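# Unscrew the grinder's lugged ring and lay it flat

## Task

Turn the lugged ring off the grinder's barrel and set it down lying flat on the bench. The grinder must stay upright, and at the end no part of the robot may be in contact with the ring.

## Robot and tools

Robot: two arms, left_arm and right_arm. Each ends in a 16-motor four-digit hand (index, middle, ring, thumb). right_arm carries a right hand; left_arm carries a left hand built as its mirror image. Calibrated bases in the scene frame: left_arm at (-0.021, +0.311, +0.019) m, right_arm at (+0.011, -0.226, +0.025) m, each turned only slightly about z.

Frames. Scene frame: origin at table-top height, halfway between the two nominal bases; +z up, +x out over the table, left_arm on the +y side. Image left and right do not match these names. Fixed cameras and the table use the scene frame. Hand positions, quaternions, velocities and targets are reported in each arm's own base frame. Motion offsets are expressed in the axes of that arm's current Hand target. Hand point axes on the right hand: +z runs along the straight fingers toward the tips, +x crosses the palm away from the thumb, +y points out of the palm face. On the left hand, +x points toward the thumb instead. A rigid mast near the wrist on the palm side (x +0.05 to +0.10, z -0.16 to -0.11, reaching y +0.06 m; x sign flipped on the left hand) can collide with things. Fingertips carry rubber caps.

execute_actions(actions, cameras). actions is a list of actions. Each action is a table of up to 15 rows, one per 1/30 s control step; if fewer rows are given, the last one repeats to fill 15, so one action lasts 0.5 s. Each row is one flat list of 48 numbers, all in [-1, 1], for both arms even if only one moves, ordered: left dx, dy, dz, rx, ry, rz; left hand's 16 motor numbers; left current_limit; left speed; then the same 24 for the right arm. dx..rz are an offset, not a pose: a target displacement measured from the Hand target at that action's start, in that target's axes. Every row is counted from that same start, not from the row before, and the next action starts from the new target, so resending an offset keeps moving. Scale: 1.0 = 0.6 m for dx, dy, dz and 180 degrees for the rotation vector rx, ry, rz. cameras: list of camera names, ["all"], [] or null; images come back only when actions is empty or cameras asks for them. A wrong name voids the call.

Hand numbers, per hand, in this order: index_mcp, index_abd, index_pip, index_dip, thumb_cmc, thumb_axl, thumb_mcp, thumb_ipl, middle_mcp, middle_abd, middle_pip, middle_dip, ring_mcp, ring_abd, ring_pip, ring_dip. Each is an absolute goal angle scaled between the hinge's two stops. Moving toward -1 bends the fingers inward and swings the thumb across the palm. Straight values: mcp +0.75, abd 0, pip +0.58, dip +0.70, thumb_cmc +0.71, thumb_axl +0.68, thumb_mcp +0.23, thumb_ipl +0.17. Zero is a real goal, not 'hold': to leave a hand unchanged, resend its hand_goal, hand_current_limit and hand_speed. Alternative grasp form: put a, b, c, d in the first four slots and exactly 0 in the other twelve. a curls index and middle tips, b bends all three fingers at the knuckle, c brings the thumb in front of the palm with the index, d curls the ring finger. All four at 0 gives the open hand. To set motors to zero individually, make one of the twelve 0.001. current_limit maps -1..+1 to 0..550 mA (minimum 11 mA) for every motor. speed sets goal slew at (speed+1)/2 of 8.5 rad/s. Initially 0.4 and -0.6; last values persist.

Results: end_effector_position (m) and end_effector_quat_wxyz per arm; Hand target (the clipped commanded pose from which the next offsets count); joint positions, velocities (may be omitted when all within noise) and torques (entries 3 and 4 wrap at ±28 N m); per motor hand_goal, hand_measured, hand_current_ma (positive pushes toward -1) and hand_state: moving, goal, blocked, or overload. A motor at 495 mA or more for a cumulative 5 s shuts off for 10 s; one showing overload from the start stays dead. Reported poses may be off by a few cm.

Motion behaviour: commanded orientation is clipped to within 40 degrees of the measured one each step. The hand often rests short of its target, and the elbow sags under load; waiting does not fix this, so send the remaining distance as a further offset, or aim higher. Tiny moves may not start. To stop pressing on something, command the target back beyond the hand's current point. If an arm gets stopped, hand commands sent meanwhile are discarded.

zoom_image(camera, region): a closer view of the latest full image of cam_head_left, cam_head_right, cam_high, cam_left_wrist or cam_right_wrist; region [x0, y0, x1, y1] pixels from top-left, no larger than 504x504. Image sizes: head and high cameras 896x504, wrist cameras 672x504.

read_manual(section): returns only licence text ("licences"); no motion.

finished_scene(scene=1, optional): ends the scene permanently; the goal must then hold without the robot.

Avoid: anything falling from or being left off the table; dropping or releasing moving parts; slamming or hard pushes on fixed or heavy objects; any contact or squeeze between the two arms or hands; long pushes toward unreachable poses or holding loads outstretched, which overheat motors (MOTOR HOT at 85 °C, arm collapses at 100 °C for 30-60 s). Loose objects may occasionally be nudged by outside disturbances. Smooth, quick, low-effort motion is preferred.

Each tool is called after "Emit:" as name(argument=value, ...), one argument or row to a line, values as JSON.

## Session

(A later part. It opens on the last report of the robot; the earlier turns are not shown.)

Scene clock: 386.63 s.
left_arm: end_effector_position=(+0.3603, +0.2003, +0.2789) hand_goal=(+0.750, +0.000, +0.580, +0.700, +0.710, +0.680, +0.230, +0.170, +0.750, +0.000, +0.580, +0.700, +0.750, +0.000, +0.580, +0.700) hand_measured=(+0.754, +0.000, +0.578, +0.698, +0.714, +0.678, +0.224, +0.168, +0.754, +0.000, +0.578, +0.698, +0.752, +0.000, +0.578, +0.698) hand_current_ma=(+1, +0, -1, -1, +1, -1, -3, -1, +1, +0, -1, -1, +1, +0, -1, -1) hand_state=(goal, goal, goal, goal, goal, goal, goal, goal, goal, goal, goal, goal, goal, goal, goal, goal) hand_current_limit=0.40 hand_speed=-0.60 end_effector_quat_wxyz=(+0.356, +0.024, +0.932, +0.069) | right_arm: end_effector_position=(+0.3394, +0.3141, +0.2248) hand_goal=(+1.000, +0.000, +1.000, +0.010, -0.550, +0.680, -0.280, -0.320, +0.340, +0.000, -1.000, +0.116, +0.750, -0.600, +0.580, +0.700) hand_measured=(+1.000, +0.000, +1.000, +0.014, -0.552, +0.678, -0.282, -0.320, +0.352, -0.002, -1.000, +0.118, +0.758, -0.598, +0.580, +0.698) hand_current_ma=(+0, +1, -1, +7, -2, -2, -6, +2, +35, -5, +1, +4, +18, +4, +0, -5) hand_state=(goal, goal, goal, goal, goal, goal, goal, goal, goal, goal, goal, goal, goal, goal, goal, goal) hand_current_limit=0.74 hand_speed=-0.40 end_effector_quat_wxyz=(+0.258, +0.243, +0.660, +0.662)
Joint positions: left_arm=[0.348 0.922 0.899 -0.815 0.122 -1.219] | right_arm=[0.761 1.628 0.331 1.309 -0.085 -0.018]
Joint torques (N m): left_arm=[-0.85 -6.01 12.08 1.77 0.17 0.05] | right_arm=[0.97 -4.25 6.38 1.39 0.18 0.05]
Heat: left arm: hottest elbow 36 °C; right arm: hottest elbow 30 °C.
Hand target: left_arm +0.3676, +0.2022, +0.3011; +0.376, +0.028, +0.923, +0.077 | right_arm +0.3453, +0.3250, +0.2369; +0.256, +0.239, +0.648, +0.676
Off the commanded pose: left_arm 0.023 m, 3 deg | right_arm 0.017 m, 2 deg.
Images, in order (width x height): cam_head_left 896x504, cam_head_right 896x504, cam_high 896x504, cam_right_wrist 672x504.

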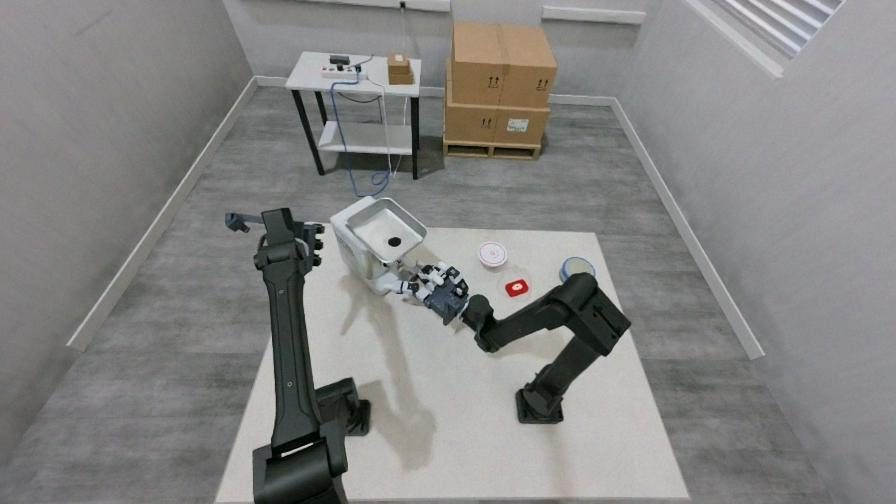

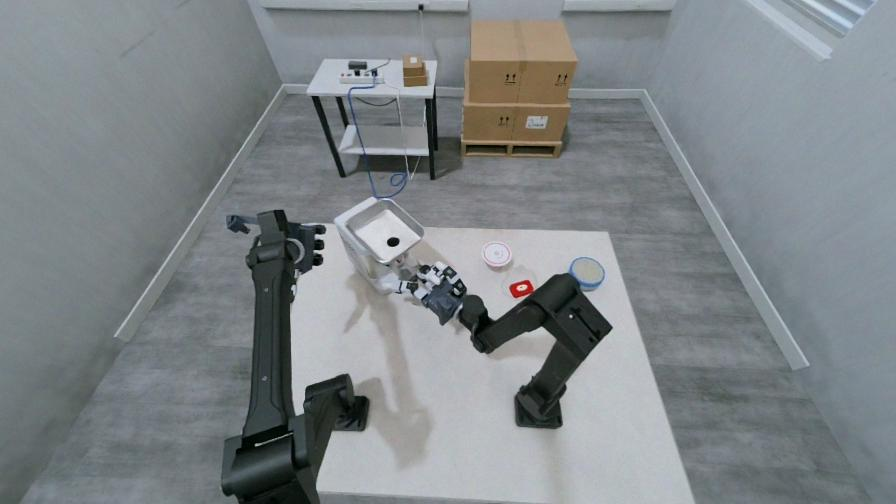

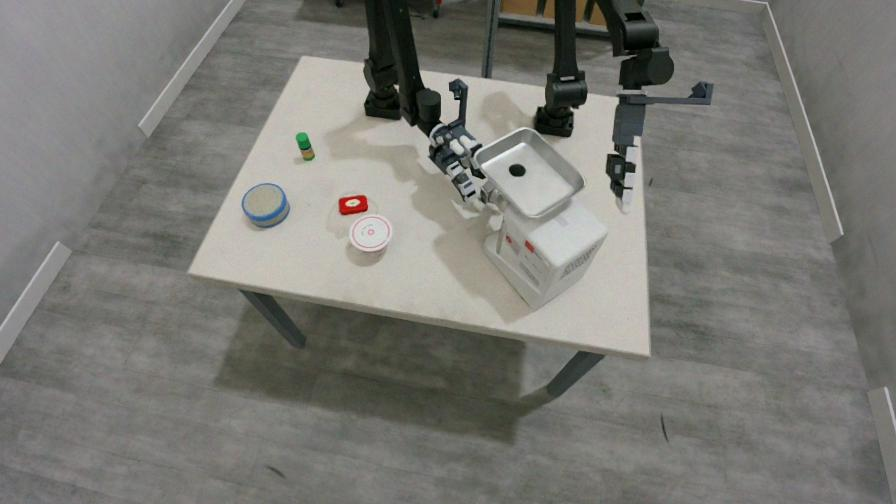

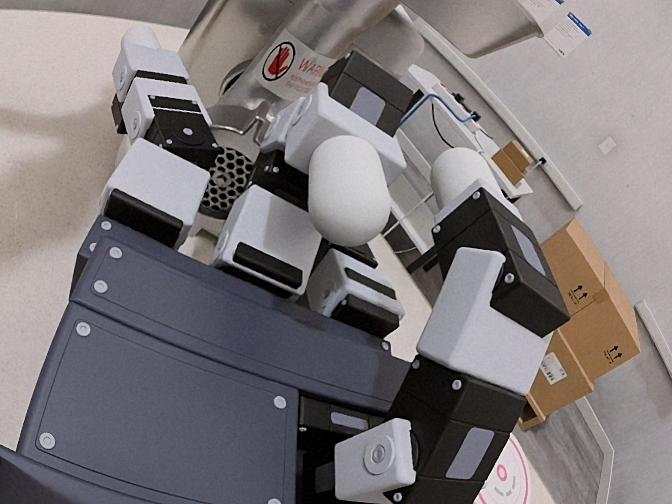

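Emit:
execute_actions(
  actions=[
    [[0,0,0,0,0,0,0,0,0,0,0,0,0,0,0,0,0,0,0,0,0,0,0.4,-0.6,0.01,0,0,0,0,0,1,0,1,0.01,-0.55,0.68,-0.28,-0.32,0.34,0,-1,0.116,0.75,-0.6,0.58,0.7,0.74,-0.4]],
    [[0,0,0,0,0,0,0,0,0,0,0,0,0,0,0,0,0,0,0,0,0,0,0.4,-0.6,0.0359,0.0071,0,0,0,-0.0556,1,0,1,0.01,-0.55,0.68,-0.28,-0.32,0.34,0,-1,0.116,0.75,-0.6,0.58,0.7,0.74,-0.4]],
    [[0,0,0,0,0,0,0,0,0,0,0,0,0,0,0,0,0,0,0,0,0,0,0.4,-0.6,0.0359,0.0071,0,0,0,-0.0556,1,0,1,0.01,-0.55,0.68,-0.28,-0.32,0.34,0,-1,0.116,0.75,-0.6,0.58,0.7,0.74,-0.4]],
  ],
  cameras=["cam_right_wrist", "cam_head_left", "cam_high"],
)

Emit:
zoom_image(
  camera="cam_right_wrist",
  region=[140, 20, 360, 220],
)

Emit:
zoom_image(
  camera="cam_head_left",
  region=[390, 240, 450, 300],
)

Emit:
zoom_image(
  camera="cam_high",
  region=[440, 140, 520, 220],
)

Scene clock: 392.57 s.
left_arm: end_effector_position=(+0.3603, +0.2003, +0.2789) hand_goal=(+0.750, +0.000, +0.580, +0.700, +0.710, +0.680, +0.230, +0.170, +0.750, +0.000, +0.580, +0.700, +0.750, +0.000, +0.580, +0.700) hand_measured=(+0.754, +0.000, +0.578, +0.698, +0.714, +0.678, +0.224, +0.168, +0.754, +0.000, +0.578, +0.698, +0.752, +0.000, +0.578, +0.698) hand_current_ma=(+1, +0, -1, -1, +1, -1, -3, -1, +1, +0, -1, -1, +1, +0, -1, -1) hand_state=(goal, goal, goal, goal, goal, goal, goal, goal, goal, goal, goal, goal, goal, goal, goal, goal) hand_current_limit=0.40 hand_speed=-0.60 end_effector_quat_wxyz=(+0.356, +0.024, +0.932, +0.069) | right_arm: end_effector_position=(+0.3054, +0.3462, +0.2255) hand_goal=(+1.000, +0.000, +1.000, +0.010, -0.550, +0.680, -0.280, -0.320, +0.340, +0.000, -1.000, +0.116, +0.750, -0.600, +0.580, +0.700) hand_measured=(+1.000, +0.002, +1.000, +0.014, -0.552, +0.678, -0.282, -0.320, +0.352, -0.002, -1.000, +0.118, +0.758, -0.598, +0.580, +0.698) hand_current_ma=(+0, +3, +0, +7, -2, -2, -6, +2, +35, -5, +1, +4, +19, +3, +0, -5) hand_state=(goal, goal, goal, goal, goal, goal, goal, goal, goal, goal, goal, goal, goal, goal, goal, goal) hand_current_limit=0.74 hand_speed=-0.40 end_effector_quat_wxyz=(+0.362, +0.133, +0.693, +0.610)
Joint positions: left_arm=[0.348 0.922 0.899 -0.815 0.122 -1.219] | right_arm=[0.826 1.628 0.331 1.303 -0.019 -0.345]
Joint torques (N m): left_arm=[-0.5 -5.48 11.88 1.84 0.14 0.09] | right_arm=[1.2 -4.72 6.16 1.4 0.11 -0.2]
Heat: left arm: hottest elbow 36 °C; right arm: hottest elbow 31 °C.
Hand target: left_arm +0.3676, +0.2022, +0.3011; +0.376, +0.028, +0.923, +0.077 | right_arm +0.3078, +0.3573, +0.2411; +0.370, +0.123, +0.680, +0.621
Off the commanded pose: left_arm 0.023 m, 3 deg | right_arm 0.019 m, 3 deg.
Images, in order (width x height): cam_head_left 896x504, cam_high 896x504, cam_right_wrist 672x504.

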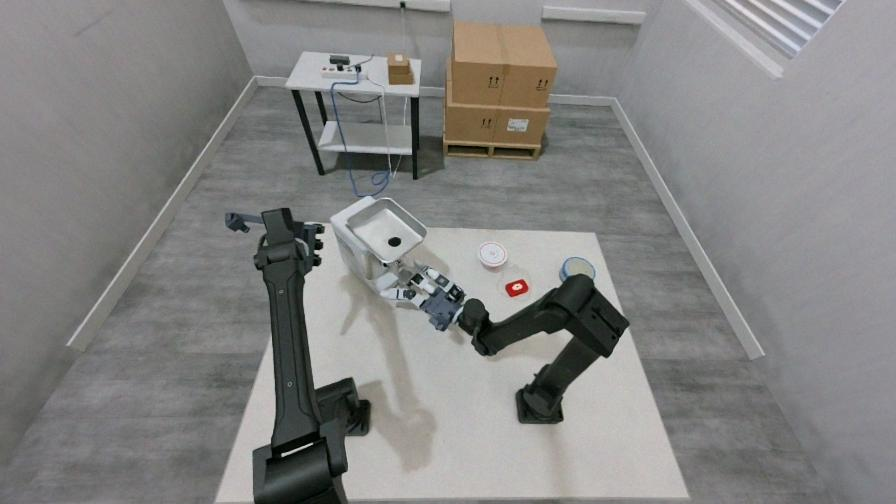

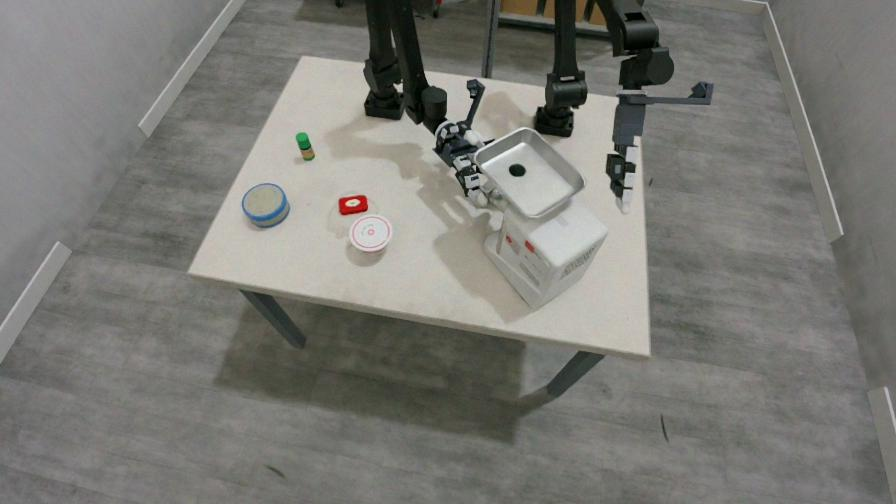

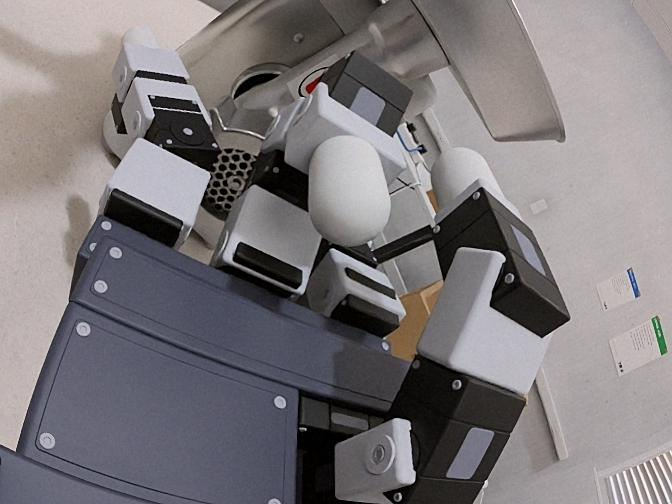

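Scaled by 2.291 from the camera's 672x504 image, which has a finer 960x720 frame.

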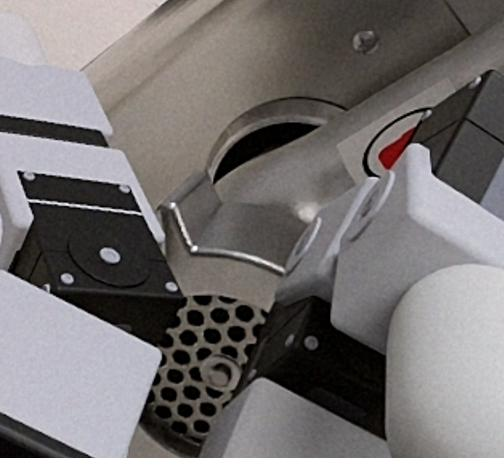

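Scaled by 8.400.

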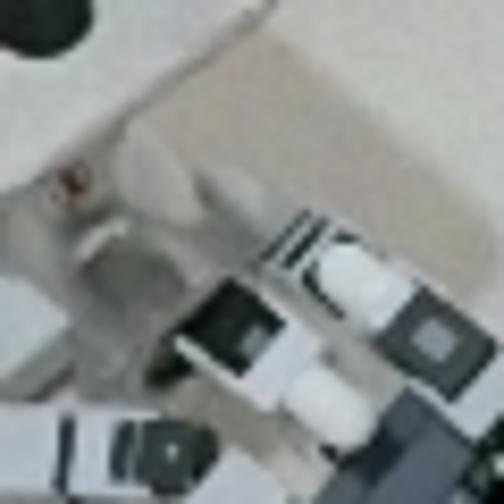

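Scaled by 6.300.

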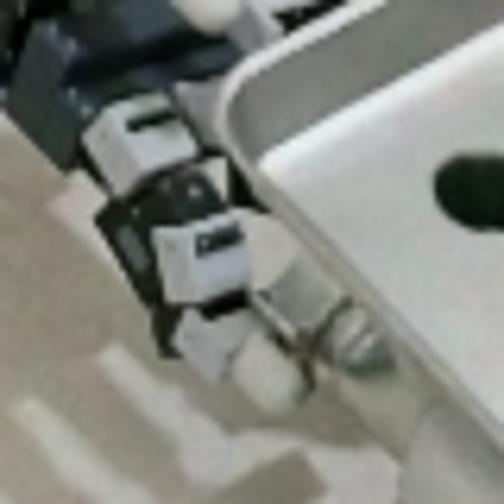

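Emit:
execute_actions(
  actions=[
    [[0,0,0,0,0,0,0,0,0,0,0,0,0,0,0,0,0,0,0,0,0,0,0.4,-0.6,0.0356,0.007,0,0,0,-0.0556,1,0,1,0.01,-0.55,0.68,-0.28,-0.32,0.34,0,-1,0.116,0.75,-0.6,0.58,0.7,0.74,-0.4]],
    [[0,0,0,0,0,0,0,0,0,0,0,0,0,0,0,0,0,0,0,0,0,0,0.4,-0.6,0.0178,0.0035,0,0,0,-0.0278,1,0,1,0.01,-0.55,0.68,-0.28,-0.32,0.34,0,-1,0.116,0.75,-0.6,0.58,0.7,0.74,-0.4]],
  ],
  cameras=["cam_right_wrist", "cam_head_left", "cam_high"],
)

Emit:
zoom_image(
  camera="cam_right_wrist",
  region=[140, 20, 360, 220],
)

Emit:
zoom_image(
  camera="cam_high",
  region=[440, 140, 520, 220],
)

Scene clock: 397.63 s.
left_arm: end_effector_position=(+0.3603, +0.2003, +0.2789) hand_goal=(+0.750, +0.000, +0.580, +0.700, +0.710, +0.680, +0.230, +0.170, +0.750, +0.000, +0.580, +0.700, +0.750, +0.000, +0.580, +0.700) hand_measured=(+0.754, +0.000, +0.578, +0.698, +0.714, +0.678, +0.224, +0.168, +0.754, +0.000, +0.578, +0.698, +0.752, +0.000, +0.578, +0.698) hand_current_ma=(+1, +0, -1, -1, +1, -1, -3, -1, +1, +0, -1, -1, +1, +0, -1, -1) hand_state=(goal, goal, goal, goal, goal, goal, goal, goal, goal, goal, goal, goal, goal, goal, goal, goal) hand_current_limit=0.40 hand_speed=-0.60 end_effector_quat_wxyz=(+0.356, +0.024, +0.932, +0.069) | right_arm: end_effector_position=(+0.2890, +0.3630, +0.2161) hand_goal=(+1.000, +0.000, +1.000, +0.010, -0.550, +0.680, -0.280, -0.320, +0.340, +0.000, -1.000, +0.116, +0.750, -0.600, +0.580, +0.700) hand_measured=(+1.000, +0.002, +1.000, +0.014, -0.552, +0.678, -0.282, -0.320, +0.352, -0.002, -1.000, +0.118, +0.758, -0.598, +0.580, +0.698) hand_current_ma=(+0, +2, +0, +7, -2, -2, -6, +2, +34, -5, +1, +4, +19, +2, +0, -5) hand_state=(goal, goal, goal, goal, goal, goal, goal, goal, goal, goal, goal, goal, goal, goal, goal, goal) hand_current_limit=0.74 hand_speed=-0.40 end_effector_quat_wxyz=(+0.438, +0.052, +0.708, +0.552)
Joint positions: left_arm=[0.348 0.922 0.899 -0.815 0.122 -1.219] | right_arm=[0.843 1.638 0.331 1.3 0.016 -0.598]
Joint torques (N m): left_arm=[-0.97 -6.12 12.25 1.89 0.09 0.11] | right_arm=[1.55 -4.89 5.98 1.87 -0.06 -0.21]
Heat: left arm: hottest elbow 36 °C; right arm: hottest elbow 31 °C.
Hand target: left_arm +0.3676, +0.2022, +0.3011; +0.376, +0.028, +0.923, +0.077 | right_arm +0.2840, +0.3784, +0.2340; +0.448, +0.033, +0.690, +0.568
Off the commanded pose: left_arm 0.023 m, 3 deg | right_arm 0.024 m, 4 deg.
Images, in order (width x height): cam_head_left 896x504, cam_high 896x504, cam_right_wrist 672x504.

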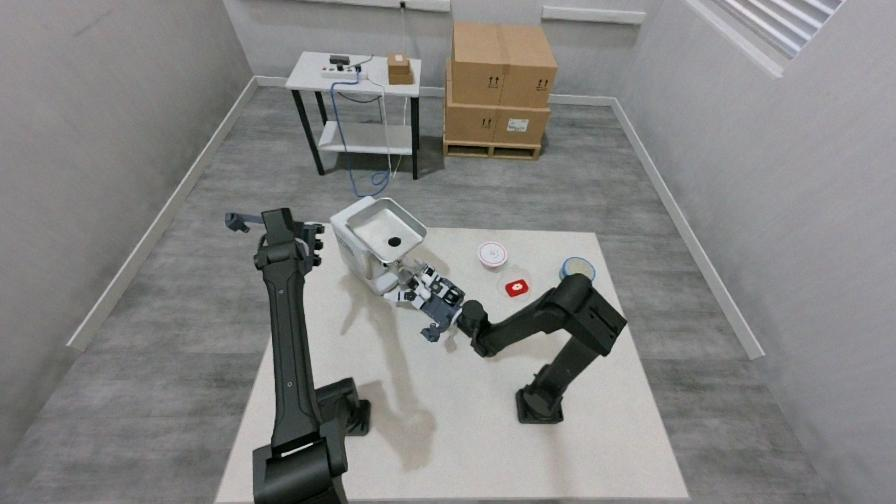

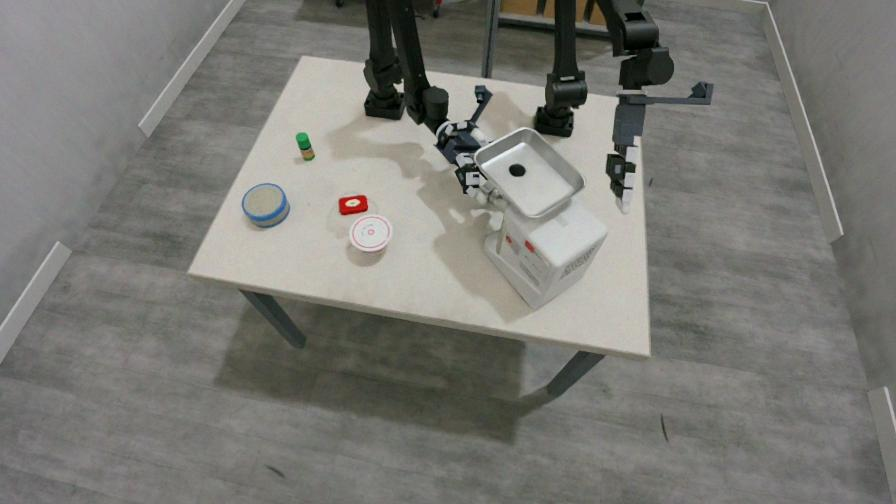

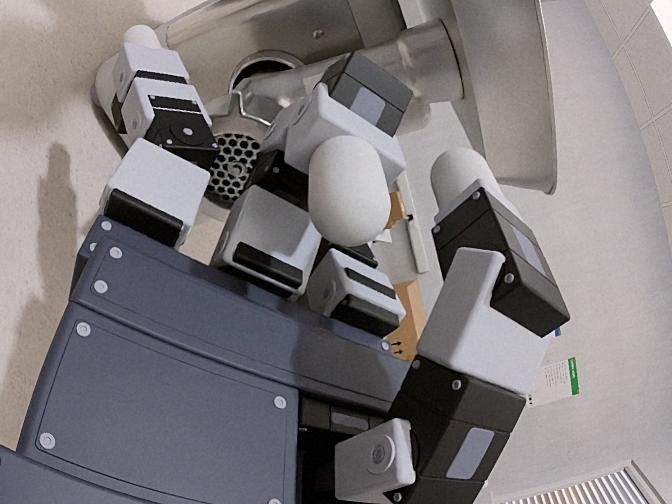

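Scaled by 2.291 from the camera's 672x504 image, which has a finer 960x720 frame.

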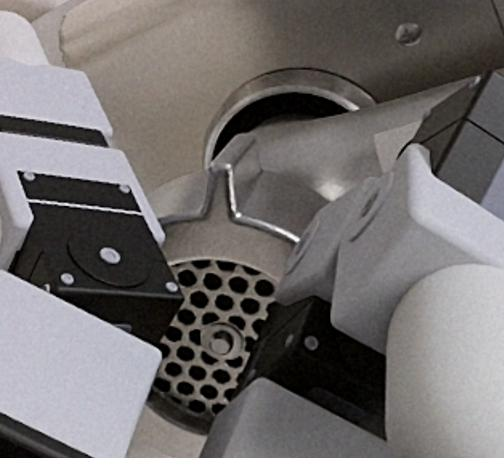

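Scaled by 6.300.

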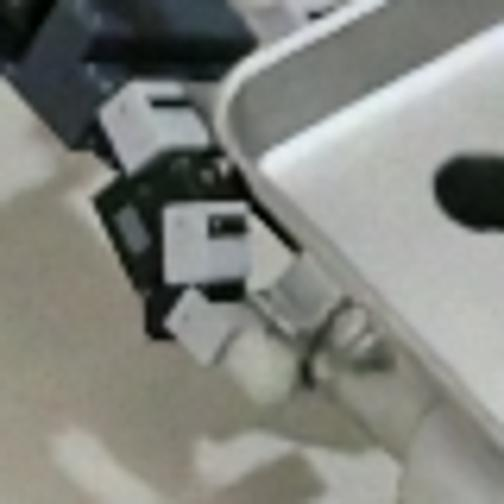

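Emit:
zoom_image(
  camera="cam_head_left",
  region=[390, 240, 450, 300],
)

Emit:
zoom_image(
  camera="cam_high",
  region=[460, 170, 510, 220],
)

Scaled by 8.400.

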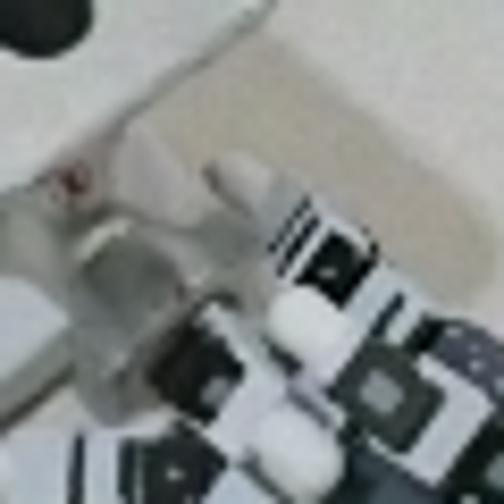

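Scaled by 10.080.

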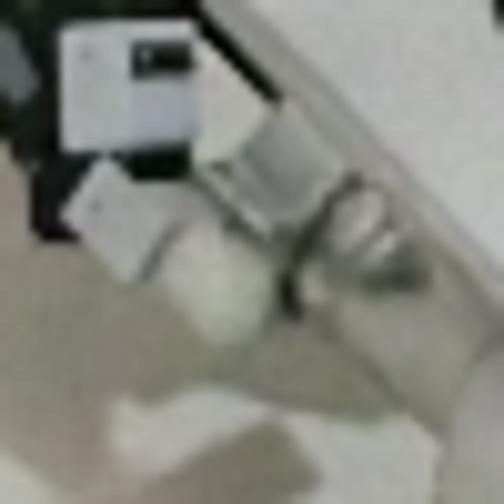

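Emit:
execute_actions(
  actions=[
    [[0,0,0,0,0,0,0,0,0,0,0,0,0,0,0,0,0,0,0,0,0,0,0.4,-0.6,0.0352,0.007,0,0,0,-0.0556,1,0,1,0.01,-0.55,0.68,-0.28,-0.32,0.34,0,-1,0.116,0.75,-0.6,0.58,0.7,0.74,-0.4]],
  ],
  cameras=["cam_right_wrist", "cam_head_left", "cam_high"],
)

Emit:
zoom_image(
  camera="cam_right_wrist",
  region=[140, 20, 360, 220],
)

Emit:
zoom_image(
  camera="cam_head_left",
  region=[390, 240, 450, 300],
)

Scene clock: 405.47 s.
left_arm: end_effector_position=(+0.3603, +0.2003, +0.2789) hand_goal=(+0.750, +0.000, +0.580, +0.700, +0.710, +0.680, +0.230, +0.170, +0.750, +0.000, +0.580, +0.700, +0.750, +0.000, +0.580, +0.700) hand_measured=(+0.754, +0.000, +0.578, +0.698, +0.714, +0.678, +0.224, +0.168, +0.754, +0.000, +0.578, +0.698, +0.752, +0.000, +0.578, +0.698) hand_current_ma=(+1, +0, -1, -1, +1, -1, -3, -1, +1, +0, -1, -1, +1, +0, -1, -1) hand_state=(goal, goal, goal, goal, goal, goal, goal, goal, goal, goal, goal, goal, goal, goal, goal, goal) hand_current_limit=0.40 hand_speed=-0.60 end_effector_quat_wxyz=(+0.356, +0.024, +0.932, +0.069) | right_arm: end_effector_position=(+0.2792, +0.3742, +0.2033) hand_goal=(+1.000, +0.000, +1.000, +0.010, -0.550, +0.680, -0.280, -0.320, +0.340, +0.000, -1.000, +0.116, +0.750, -0.600, +0.580, +0.700) hand_measured=(+1.000, +0.002, +1.000, +0.014, -0.552, +0.678, -0.282, -0.320, +0.352, -0.002, -1.000, +0.118, +0.758, -0.600, +0.580, +0.698) hand_current_ma=(+0, +4, +0, +7, -3, -2, -6, +2, +32, -5, +1, +4, +19, +1, +0, -5) hand_state=(goal, goal, goal, goal, goal, goal, goal, goal, goal, goal, goal, goal, goal, goal, goal, goal) hand_current_limit=0.74 hand_speed=-0.40 end_effector_quat_wxyz=(+0.482, -0.003, +0.715, +0.506)
Joint positions: left_arm=[0.348 0.922 0.899 -0.815 0.122 -1.219] | right_arm=[0.855 1.653 0.331 1.3 0.041 -0.765]
Joint torques (N m): left_arm=[-0.56 -5.6 12.12 2.02 0.1 0.08] | right_arm=[1.85 -5.07 5.87 2.28 -0.28 -0.26]
Heat: left arm: hottest elbow 36 °C; right arm: hottest elbow 32 °C.
Hand target: left_arm +0.3676, +0.2022, +0.3011; +0.376, +0.028, +0.923, +0.077 | right_arm +0.2695, +0.3915, +0.2251; +0.496, -0.028, +0.690, +0.527
Off the commanded pose: left_arm 0.023 m, 3 deg | right_arm 0.030 m, 5 deg.
Images, in order (width x height): cam_head_left 896x504, cam_high 896x504, cam_right_wrist 672x504.

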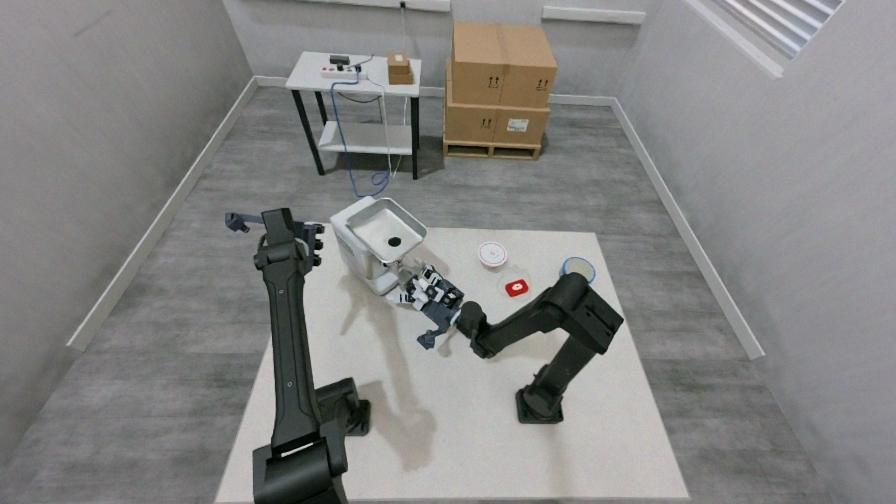

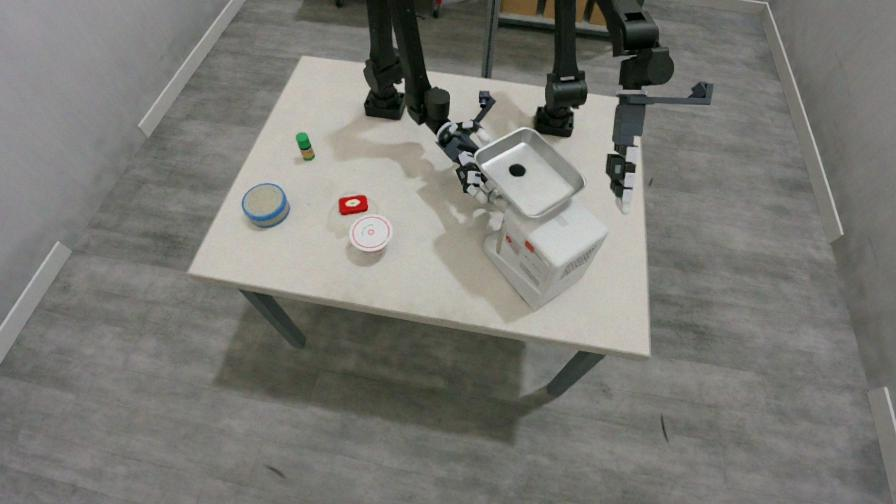

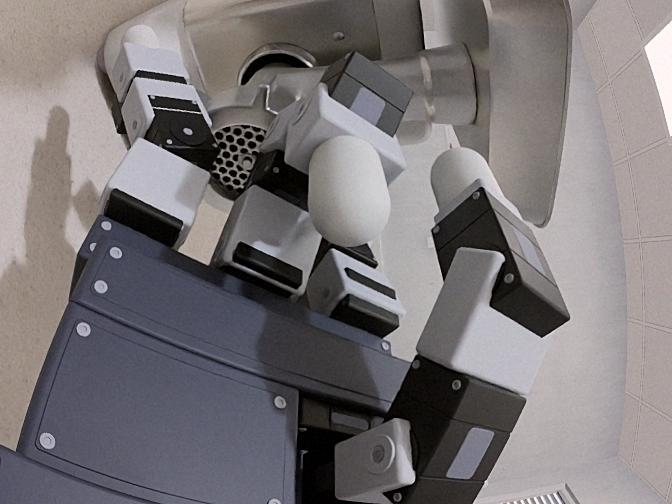

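Scaled by 2.291 from the camera's 672x504 image, which has a finer 960x720 frame.

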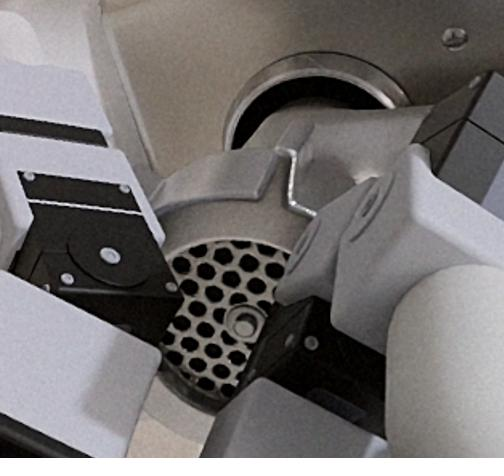

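Scaled by 8.400.

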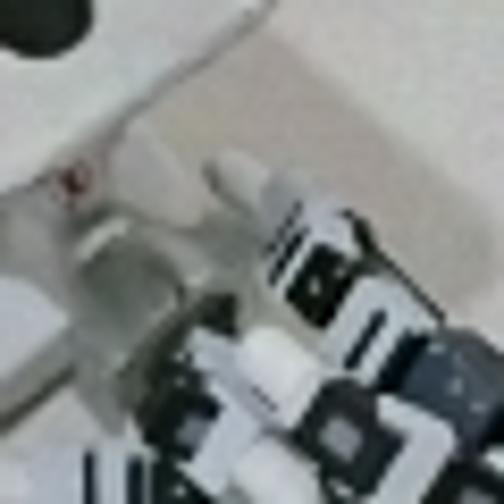

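Emit:
execute_actions(
  actions=[
    [[0,0,0,0,0,0,0,0,0,0,0,0,0,0,0,0,0,0,0,0,0,0,0.4,-0.6,0.01,0.015,0,0,0,-0.0278,1,0,1,0.01,-0.55,0.68,-0.28,-0.32,0.34,0,-1,0.116,0.75,-0.6,0.58,0.7,0.74,-0.4]],
    [[0,0,0,0,0,0,0,0,0,0,0,0,0,0,0,0,0,0,0,0,0,0,0.4,-0.6,0.01,0.015,0,0,0,-0.0278,1,0,1,0.01,-0.55,0.68,-0.28,-0.32,0.34,0,-1,0.116,0.75,-0.6,0.58,0.7,0.74,-0.4]],
  ],
  cameras=["cam_right_wrist", "cam_head_left", "cam_high"],
)

Emit:
zoom_image(
  camera="cam_right_wrist",
  region=[140, 20, 360, 220],
)

Emit:
zoom_image(
  camera="cam_high",
  region=[460, 170, 510, 220],
)

Scene clock: 413.80 s.
left_arm: end_effector_position=(+0.3603, +0.2003, +0.2789) hand_goal=(+0.750, +0.000, +0.580, +0.700, +0.710, +0.680, +0.230, +0.170, +0.750, +0.000, +0.580, +0.700, +0.750, +0.000, +0.580, +0.700) hand_measured=(+0.754, +0.000, +0.578, +0.698, +0.714, +0.678, +0.224, +0.168, +0.754, +0.000, +0.578, +0.698, +0.752, +0.000, +0.578, +0.698) hand_current_ma=(+1, +0, -1, -1, +1, -1, -3, -1, +1, +0, -1, -1, +1, +0, -1, -1) hand_state=(goal, goal, goal, goal, goal, goal, goal, goal, goal, goal, goal, goal, goal, goal, goal, goal) hand_current_limit=0.40 hand_speed=-0.60 end_effector_quat_wxyz=(+0.356, +0.024, +0.932, +0.069) | right_arm: end_effector_position=(+0.2717, +0.3849, +0.1907) hand_goal=(+1.000, +0.000, +1.000, +0.010, -0.550, +0.680, -0.280, -0.320, +0.340, +0.000, -1.000, +0.116, +0.750, -0.600, +0.580, +0.700) hand_measured=(+1.000, +0.002, +1.000, +0.018, -0.552, +0.678, -0.282, -0.320, +0.350, -0.002, -1.000, +0.118, +0.758, -0.600, +0.580, +0.698) hand_current_ma=(+1, +2, +0, +18, -4, -2, -6, +2, +28, -5, +1, +4, +19, +1, +0, -5) hand_state=(goal, goal, goal, goal, goal, goal, goal, goal, goal, goal, goal, goal, goal, goal, goal, goal) hand_current_limit=0.74 hand_speed=-0.40 end_effector_quat_wxyz=(+0.520, -0.057, +0.724, +0.449)
Joint positions: left_arm=[0.348 0.922 0.899 -0.815 0.122 -1.219] | right_arm=[0.87 1.633 0.331 1.247 0.079 -0.933]
Joint torques (N m): left_arm=[-0.67 -5.42 12.14 2.07 0.05 0] | right_arm=[2.96 -7.71 5.98 2.26 -0.71 -0.34]
Heat: left arm: hottest elbow 36 °C; right arm: hottest elbow 32 °C.
Hand target: left_arm +0.3676, +0.2022, +0.3011; +0.376, +0.028, +0.923, +0.077 | right_arm +0.2532, +0.4054, +0.2282; +0.540, -0.088, +0.685, +0.481
Off the commanded pose: left_arm 0.023 m, 3 deg | right_arm 0.047 m, 7 deg.
Images, in order (width x height): cam_head_left 896x504, cam_high 896x504, cam_right_wrist 672x504.

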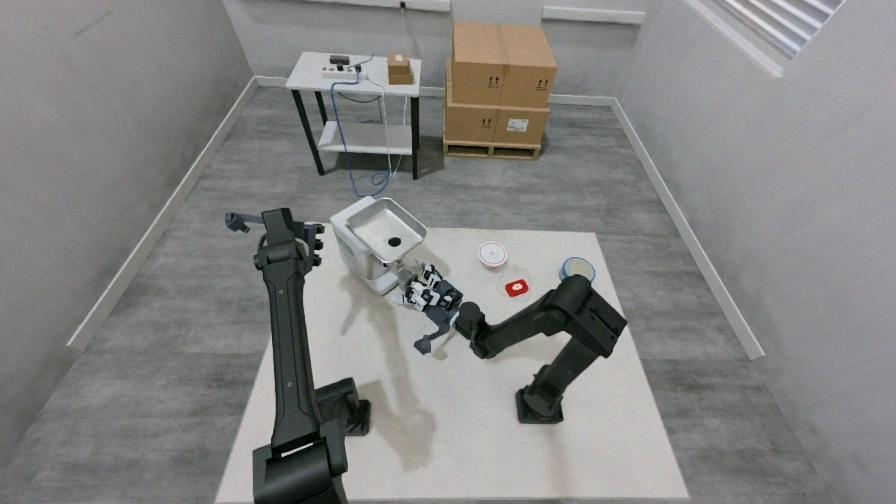

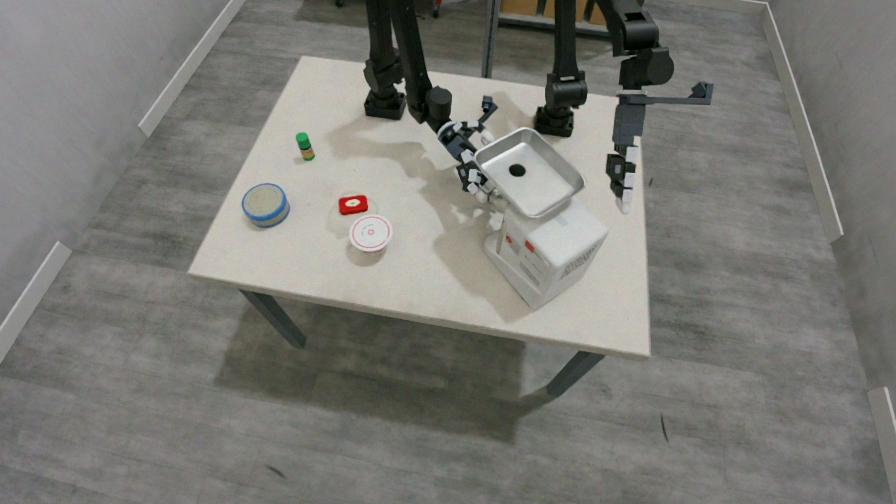

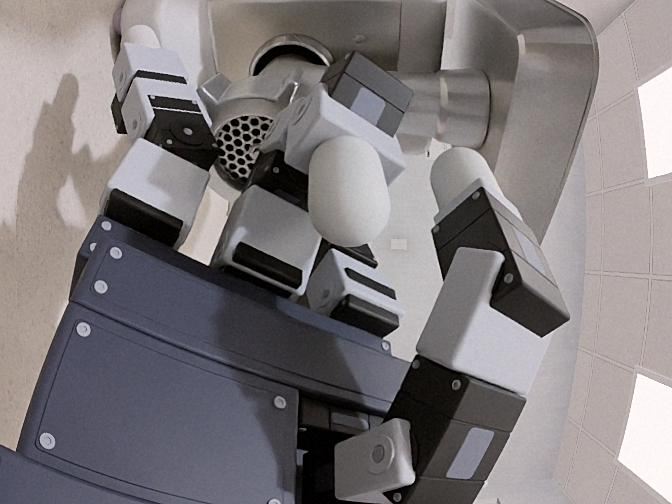

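Scaled by 2.291 from the camera's 672x504 image, which has a finer 960x720 frame.

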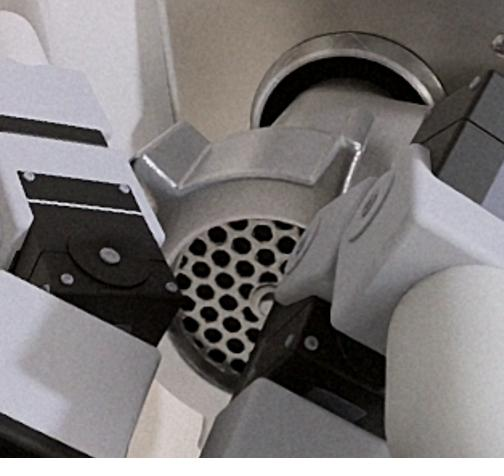

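Scaled by 10.080.

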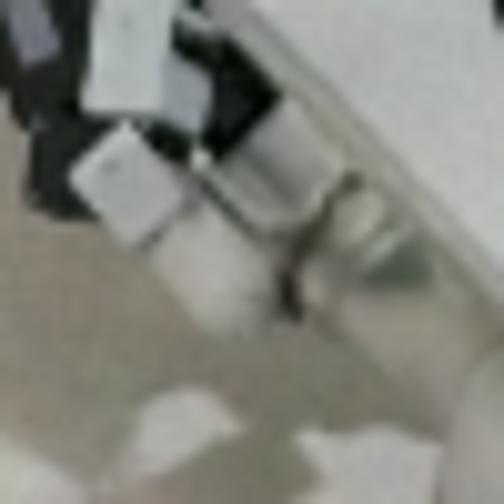

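Emit:
execute_actions(
  actions=[
    [[0,0,0,0,0,0,0,0,0,0,0,0,0,0,0,0,0,0,0,0,0,0,0.4,-0.6,-0.009,0.024,0,0,0,0,1,0,1,0.01,-0.55,0.68,-0.28,-0.32,0.34,0,-1,0.116,0.75,-0.6,0.58,0.7,0.74,-0.4]],
    [[0,0,0,0,0,0,0,0,0,0,0,0,0,0,0,0,0,0,0,0,0,0,0.4,-0.6,-0.009,0.024,0,0,0,0,1,0,1,0.01,-0.55,0.68,-0.28,-0.32,0.34,0,-1,0.116,0.75,-0.6,0.58,0.7,0.74,-0.4]],
  ],
  cameras=["cam_right_wrist", "cam_head_left", "cam_high"],
)

Emit:
zoom_image(
  camera="cam_right_wrist",
  region=[140, 20, 360, 220],
)

Emit:
zoom_image(
  camera="cam_high",
  region=[460, 170, 510, 220],
)

Scene clock: 420.40 s.
left_arm: end_effector_position=(+0.3603, +0.2003, +0.2789) hand_goal=(+0.750, +0.000, +0.580, +0.700, +0.710, +0.680, +0.230, +0.170, +0.750, +0.000, +0.580, +0.700, +0.750, +0.000, +0.580, +0.700) hand_measured=(+0.754, +0.000, +0.578, +0.698, +0.714, +0.678, +0.224, +0.168, +0.754, +0.000, +0.578, +0.698, +0.752, +0.000, +0.578, +0.698) hand_current_ma=(+1, +0, -1, -1, +1, -1, -3, -1, +1, +0, -1, -1, +1, +0, -1, -1) hand_state=(goal, goal, goal, goal, goal, goal, goal, goal, goal, goal, goal, goal, goal, goal, goal, goal) hand_current_limit=0.40 hand_speed=-0.60 end_effector_quat_wxyz=(+0.356, +0.024, +0.932, +0.069) | right_arm: end_effector_position=(+0.2702, +0.3878, +0.1986) hand_goal=(+1.000, +0.000, +1.000, +0.010, -0.550, +0.680, -0.280, -0.320, +0.340, +0.000, -1.000, +0.116, +0.750, -0.600, +0.580, +0.700) hand_measured=(+1.002, -0.004, +1.000, +0.034, -0.552, +0.678, -0.282, -0.320, +0.350, -0.002, -1.000, +0.118, +0.758, -0.600, +0.580, +0.698) hand_current_ma=(+2, -8, +0, +76, -4, -2, -6, +2, +27, -5, +1, +4, +19, +0, +0, -5) hand_state=(goal, goal, goal, blocked, goal, goal, goal, goal, goal, goal, goal, goal, goal, goal, goal, goal) hand_current_limit=0.74 hand_speed=-0.40 end_effector_quat_wxyz=(+0.520, -0.047, +0.738, +0.427)
Joint positions: left_arm=[0.348 0.922 0.899 -0.815 0.122 -1.219] | right_arm=[0.904 1.535 0.329 1.109 0.151 -0.933]
Joint torques (N m): left_arm=[0.09 -5.66 12.25 1.88 0.12 0.05] | right_arm=[4.37 -8.47 7.1 2.93 -1.39 -0.36]
Heat: left arm: hottest elbow 36 °C; right arm: hottest elbow 32 °C.
Hand target: left_arm +0.3676, +0.2022, +0.3011; +0.376, +0.028, +0.923, +0.077 | right_arm +0.2391, +0.4161, +0.2534; +0.540, -0.088, +0.685, +0.481
Off the commanded pose: left_arm 0.023 m, 3 deg | right_arm 0.069 m, 10 deg.
Images, in order (width x height): cam_head_left 896x504, cam_high 896x504, cam_right_wrist 672x504.

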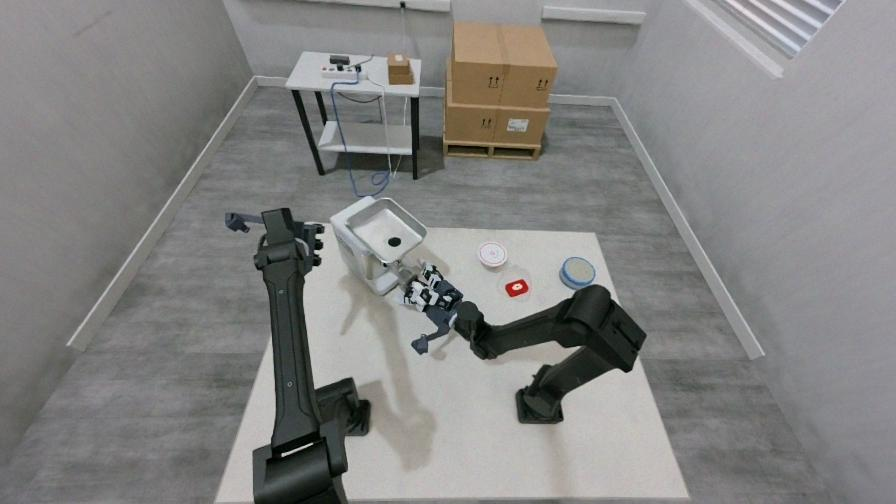

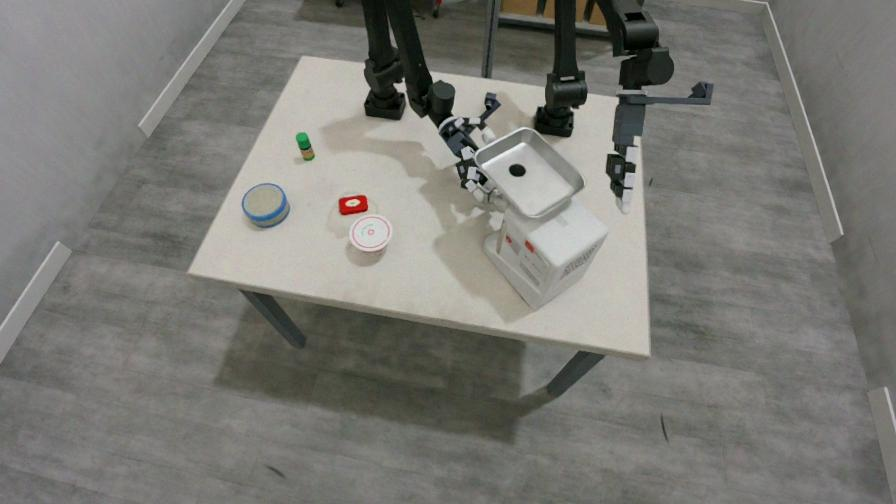

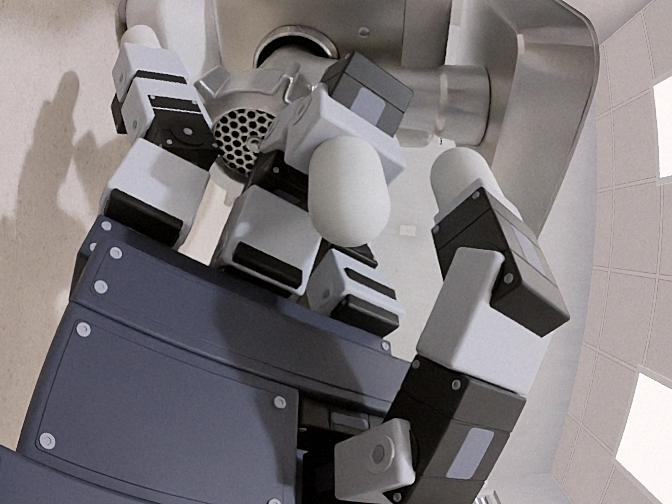

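Scaled by 2.291 from the camera's 672x504 image, which has a finer 960x720 frame.

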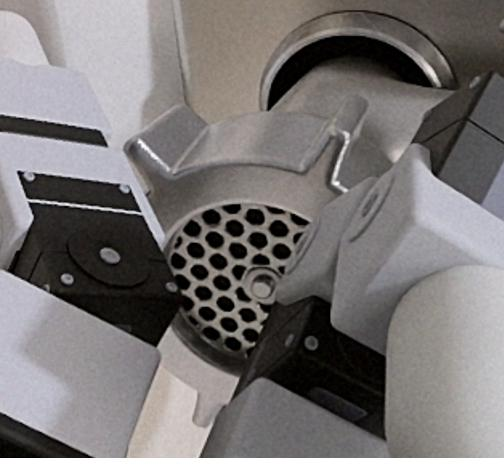

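Scaled by 10.080.

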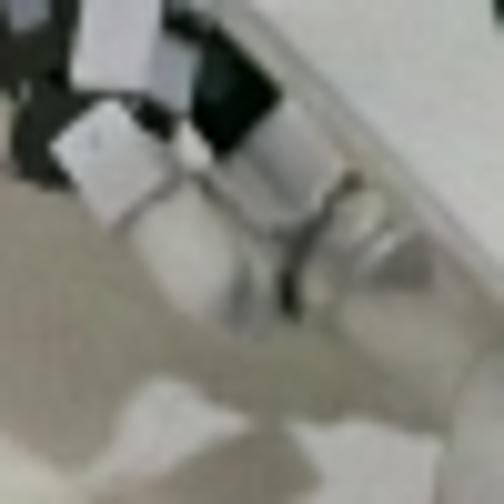

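Emit:
execute_actions(
  actions=[
    [[0,0,0,0,0,0,0,0,0,0,0,0,0,0,0,0,0,0,0,0,0,0,0.4,-0.6,0.018,-0.055,0,0,0,0,1,0.1,1,0.01,-0.55,0.68,-0.28,-0.32,0.34,0,-1,0.116,0.75,-0.6,0.58,0.7,0.5,-0.4]],
    [[0,0,0,0,0,0,0,0,0,0,0,0,0,0,0,0,0,0,0,0,0,0,0.4,-0.6,0.02,-0.055,0,0,0,0,1,0.1,1,0.01,-0.55,0.68,-0.28,-0.32,0.34,0,-1,0.116,0.75,-0.6,0.58,0.7,0.5,-0.4]],
    [[0,0,0,0,0,0,0,0,0,0,0,0,0,0,0,0,0,0,0,0,0,0,0.4,-0.6,0,0,-0.07,0,0,0,1,0.1,1,0.01,-0.55,0.68,-0.28,-0.32,0.34,0,-1,0.116,0.75,-0.6,0.58,0.7,0.5,-0.4]],
    [[0,0,0,0,0,0,0,0,0,0,0,0,0,0,0,0,0,0,0,0,0,0,0.4,-0.6,0,0,-0.07,0,0,0,1,0.1,1,0.01,-0.55,0.68,-0.28,-0.32,0.34,0,-1,0.116,0.75,-0.6,0.58,0.7,0.5,-0.4]],
  ],
  cameras=["cam_right_wrist", "cam_head_left", "cam_high"],
)

Scene clock: 435.00 s.
left_arm: end_effector_position=(+0.3603, +0.2003, +0.2789) hand_goal=(+0.750, +0.000, +0.580, +0.700, +0.710, +0.680, +0.230, +0.170, +0.750, +0.000, +0.580, +0.700, +0.750, +0.000, +0.580, +0.700) hand_measured=(+0.754, +0.000, +0.578, +0.698, +0.714, +0.678, +0.224, +0.168, +0.754, +0.000, +0.578, +0.698, +0.752, +0.000, +0.578, +0.698) hand_current_ma=(+1, +0, -1, -1, +1, -1, -3, -1, +1, +0, -1, -1, +1, +0, -1, -1) hand_state=(goal, goal, goal, goal, goal, goal, goal, goal, goal, goal, goal, goal, goal, goal, goal, goal) hand_current_limit=0.40 hand_speed=-0.60 end_effector_quat_wxyz=(+0.356, +0.024, +0.932, +0.069) | right_arm: end_effector_position=(+0.2182, +0.3314, +0.1789) hand_goal=(+1.000, +0.100, +1.000, +0.010, -0.550, +0.680, -0.280, -0.320, +0.340, +0.000, -1.000, +0.116, +0.750, -0.600, +0.580, +0.700) hand_measured=(+1.000, +0.096, +1.000, +0.014, -0.554, +0.678, -0.282, -0.320, +0.348, -0.002, -1.000, +0.118, +0.756, -0.600, +0.580, +0.698) hand_current_ma=(+0, -6, +0, +7, -6, -3, -6, +2, +23, -5, +1, +4, +18, +0, +0, -5) hand_state=(goal, goal, goal, goal, goal, goal, goal, goal, goal, goal, goal, goal, goal, goal, goal, goal) hand_current_limit=0.50 hand_speed=-0.40 end_effector_quat_wxyz=(+0.521, -0.087, +0.705, +0.472)
Joint positions: left_arm=[0.348 0.922 0.899 -0.815 0.122 -1.219] | right_arm=[0.838 1.71 0.148 1.551 -0.02 -0.957]
Joint torques (N m): left_arm=[-0.03 -6.3 12.05 1.88 0.1 0.06] | right_arm=[-0.79 -4.72 1.55 2.62 -0.07 -0.15]
Heat: left arm: hottest elbow 37 °C; right arm: hottest elbow 33 °C.
Hand target: left_arm +0.3676, +0.2022, +0.3011; +0.376, +0.028, +0.923, +0.077 | right_arm +0.2172, +0.3275, +0.1935; +0.540, -0.088, +0.685, +0.481
Off the commanded pose: left_arm 0.023 m, 3 deg | right_arm 0.015 m, 3 deg.
joint sent to its limit (right arm) — joint 4 (wrist pitch), upper limit. The joint targets are off in position, not in orientation.
Images, in order (width x height): cam_head_left 896x504, cam_high 896x504, cam_right_wrist 672x504.

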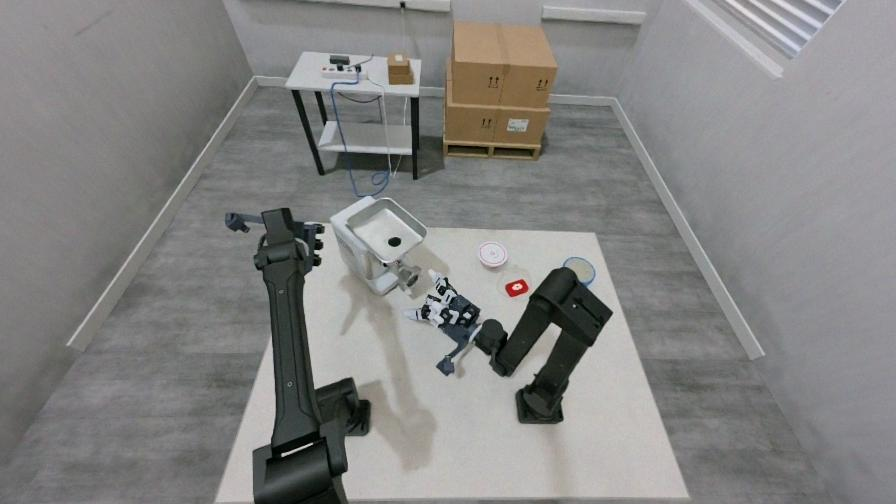

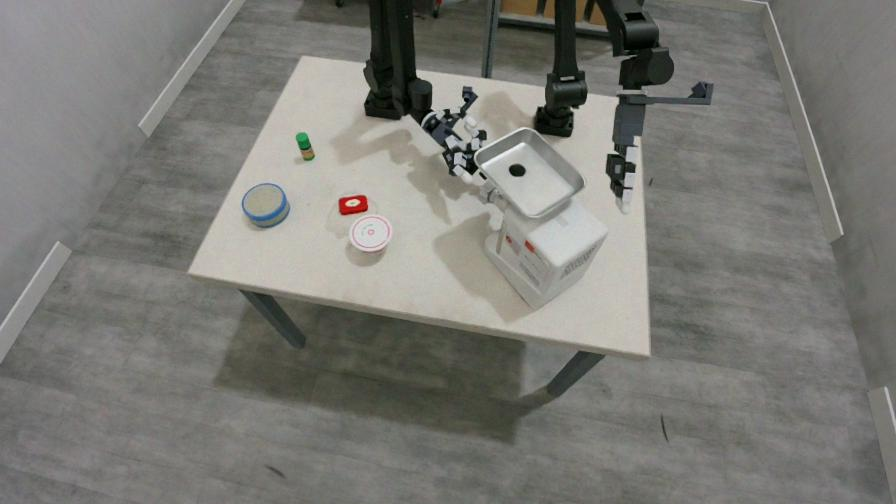

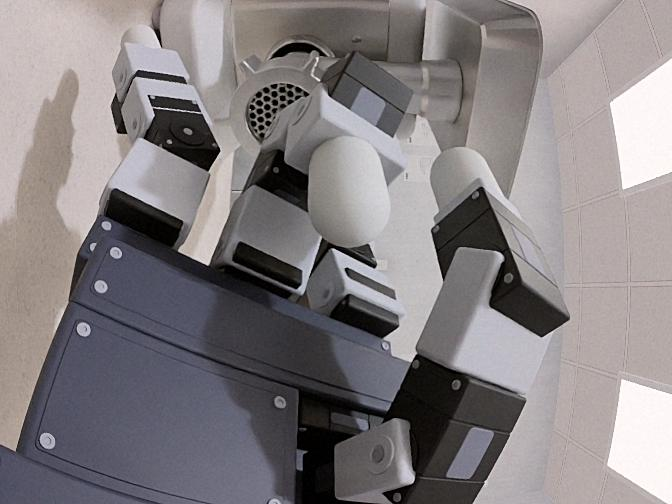

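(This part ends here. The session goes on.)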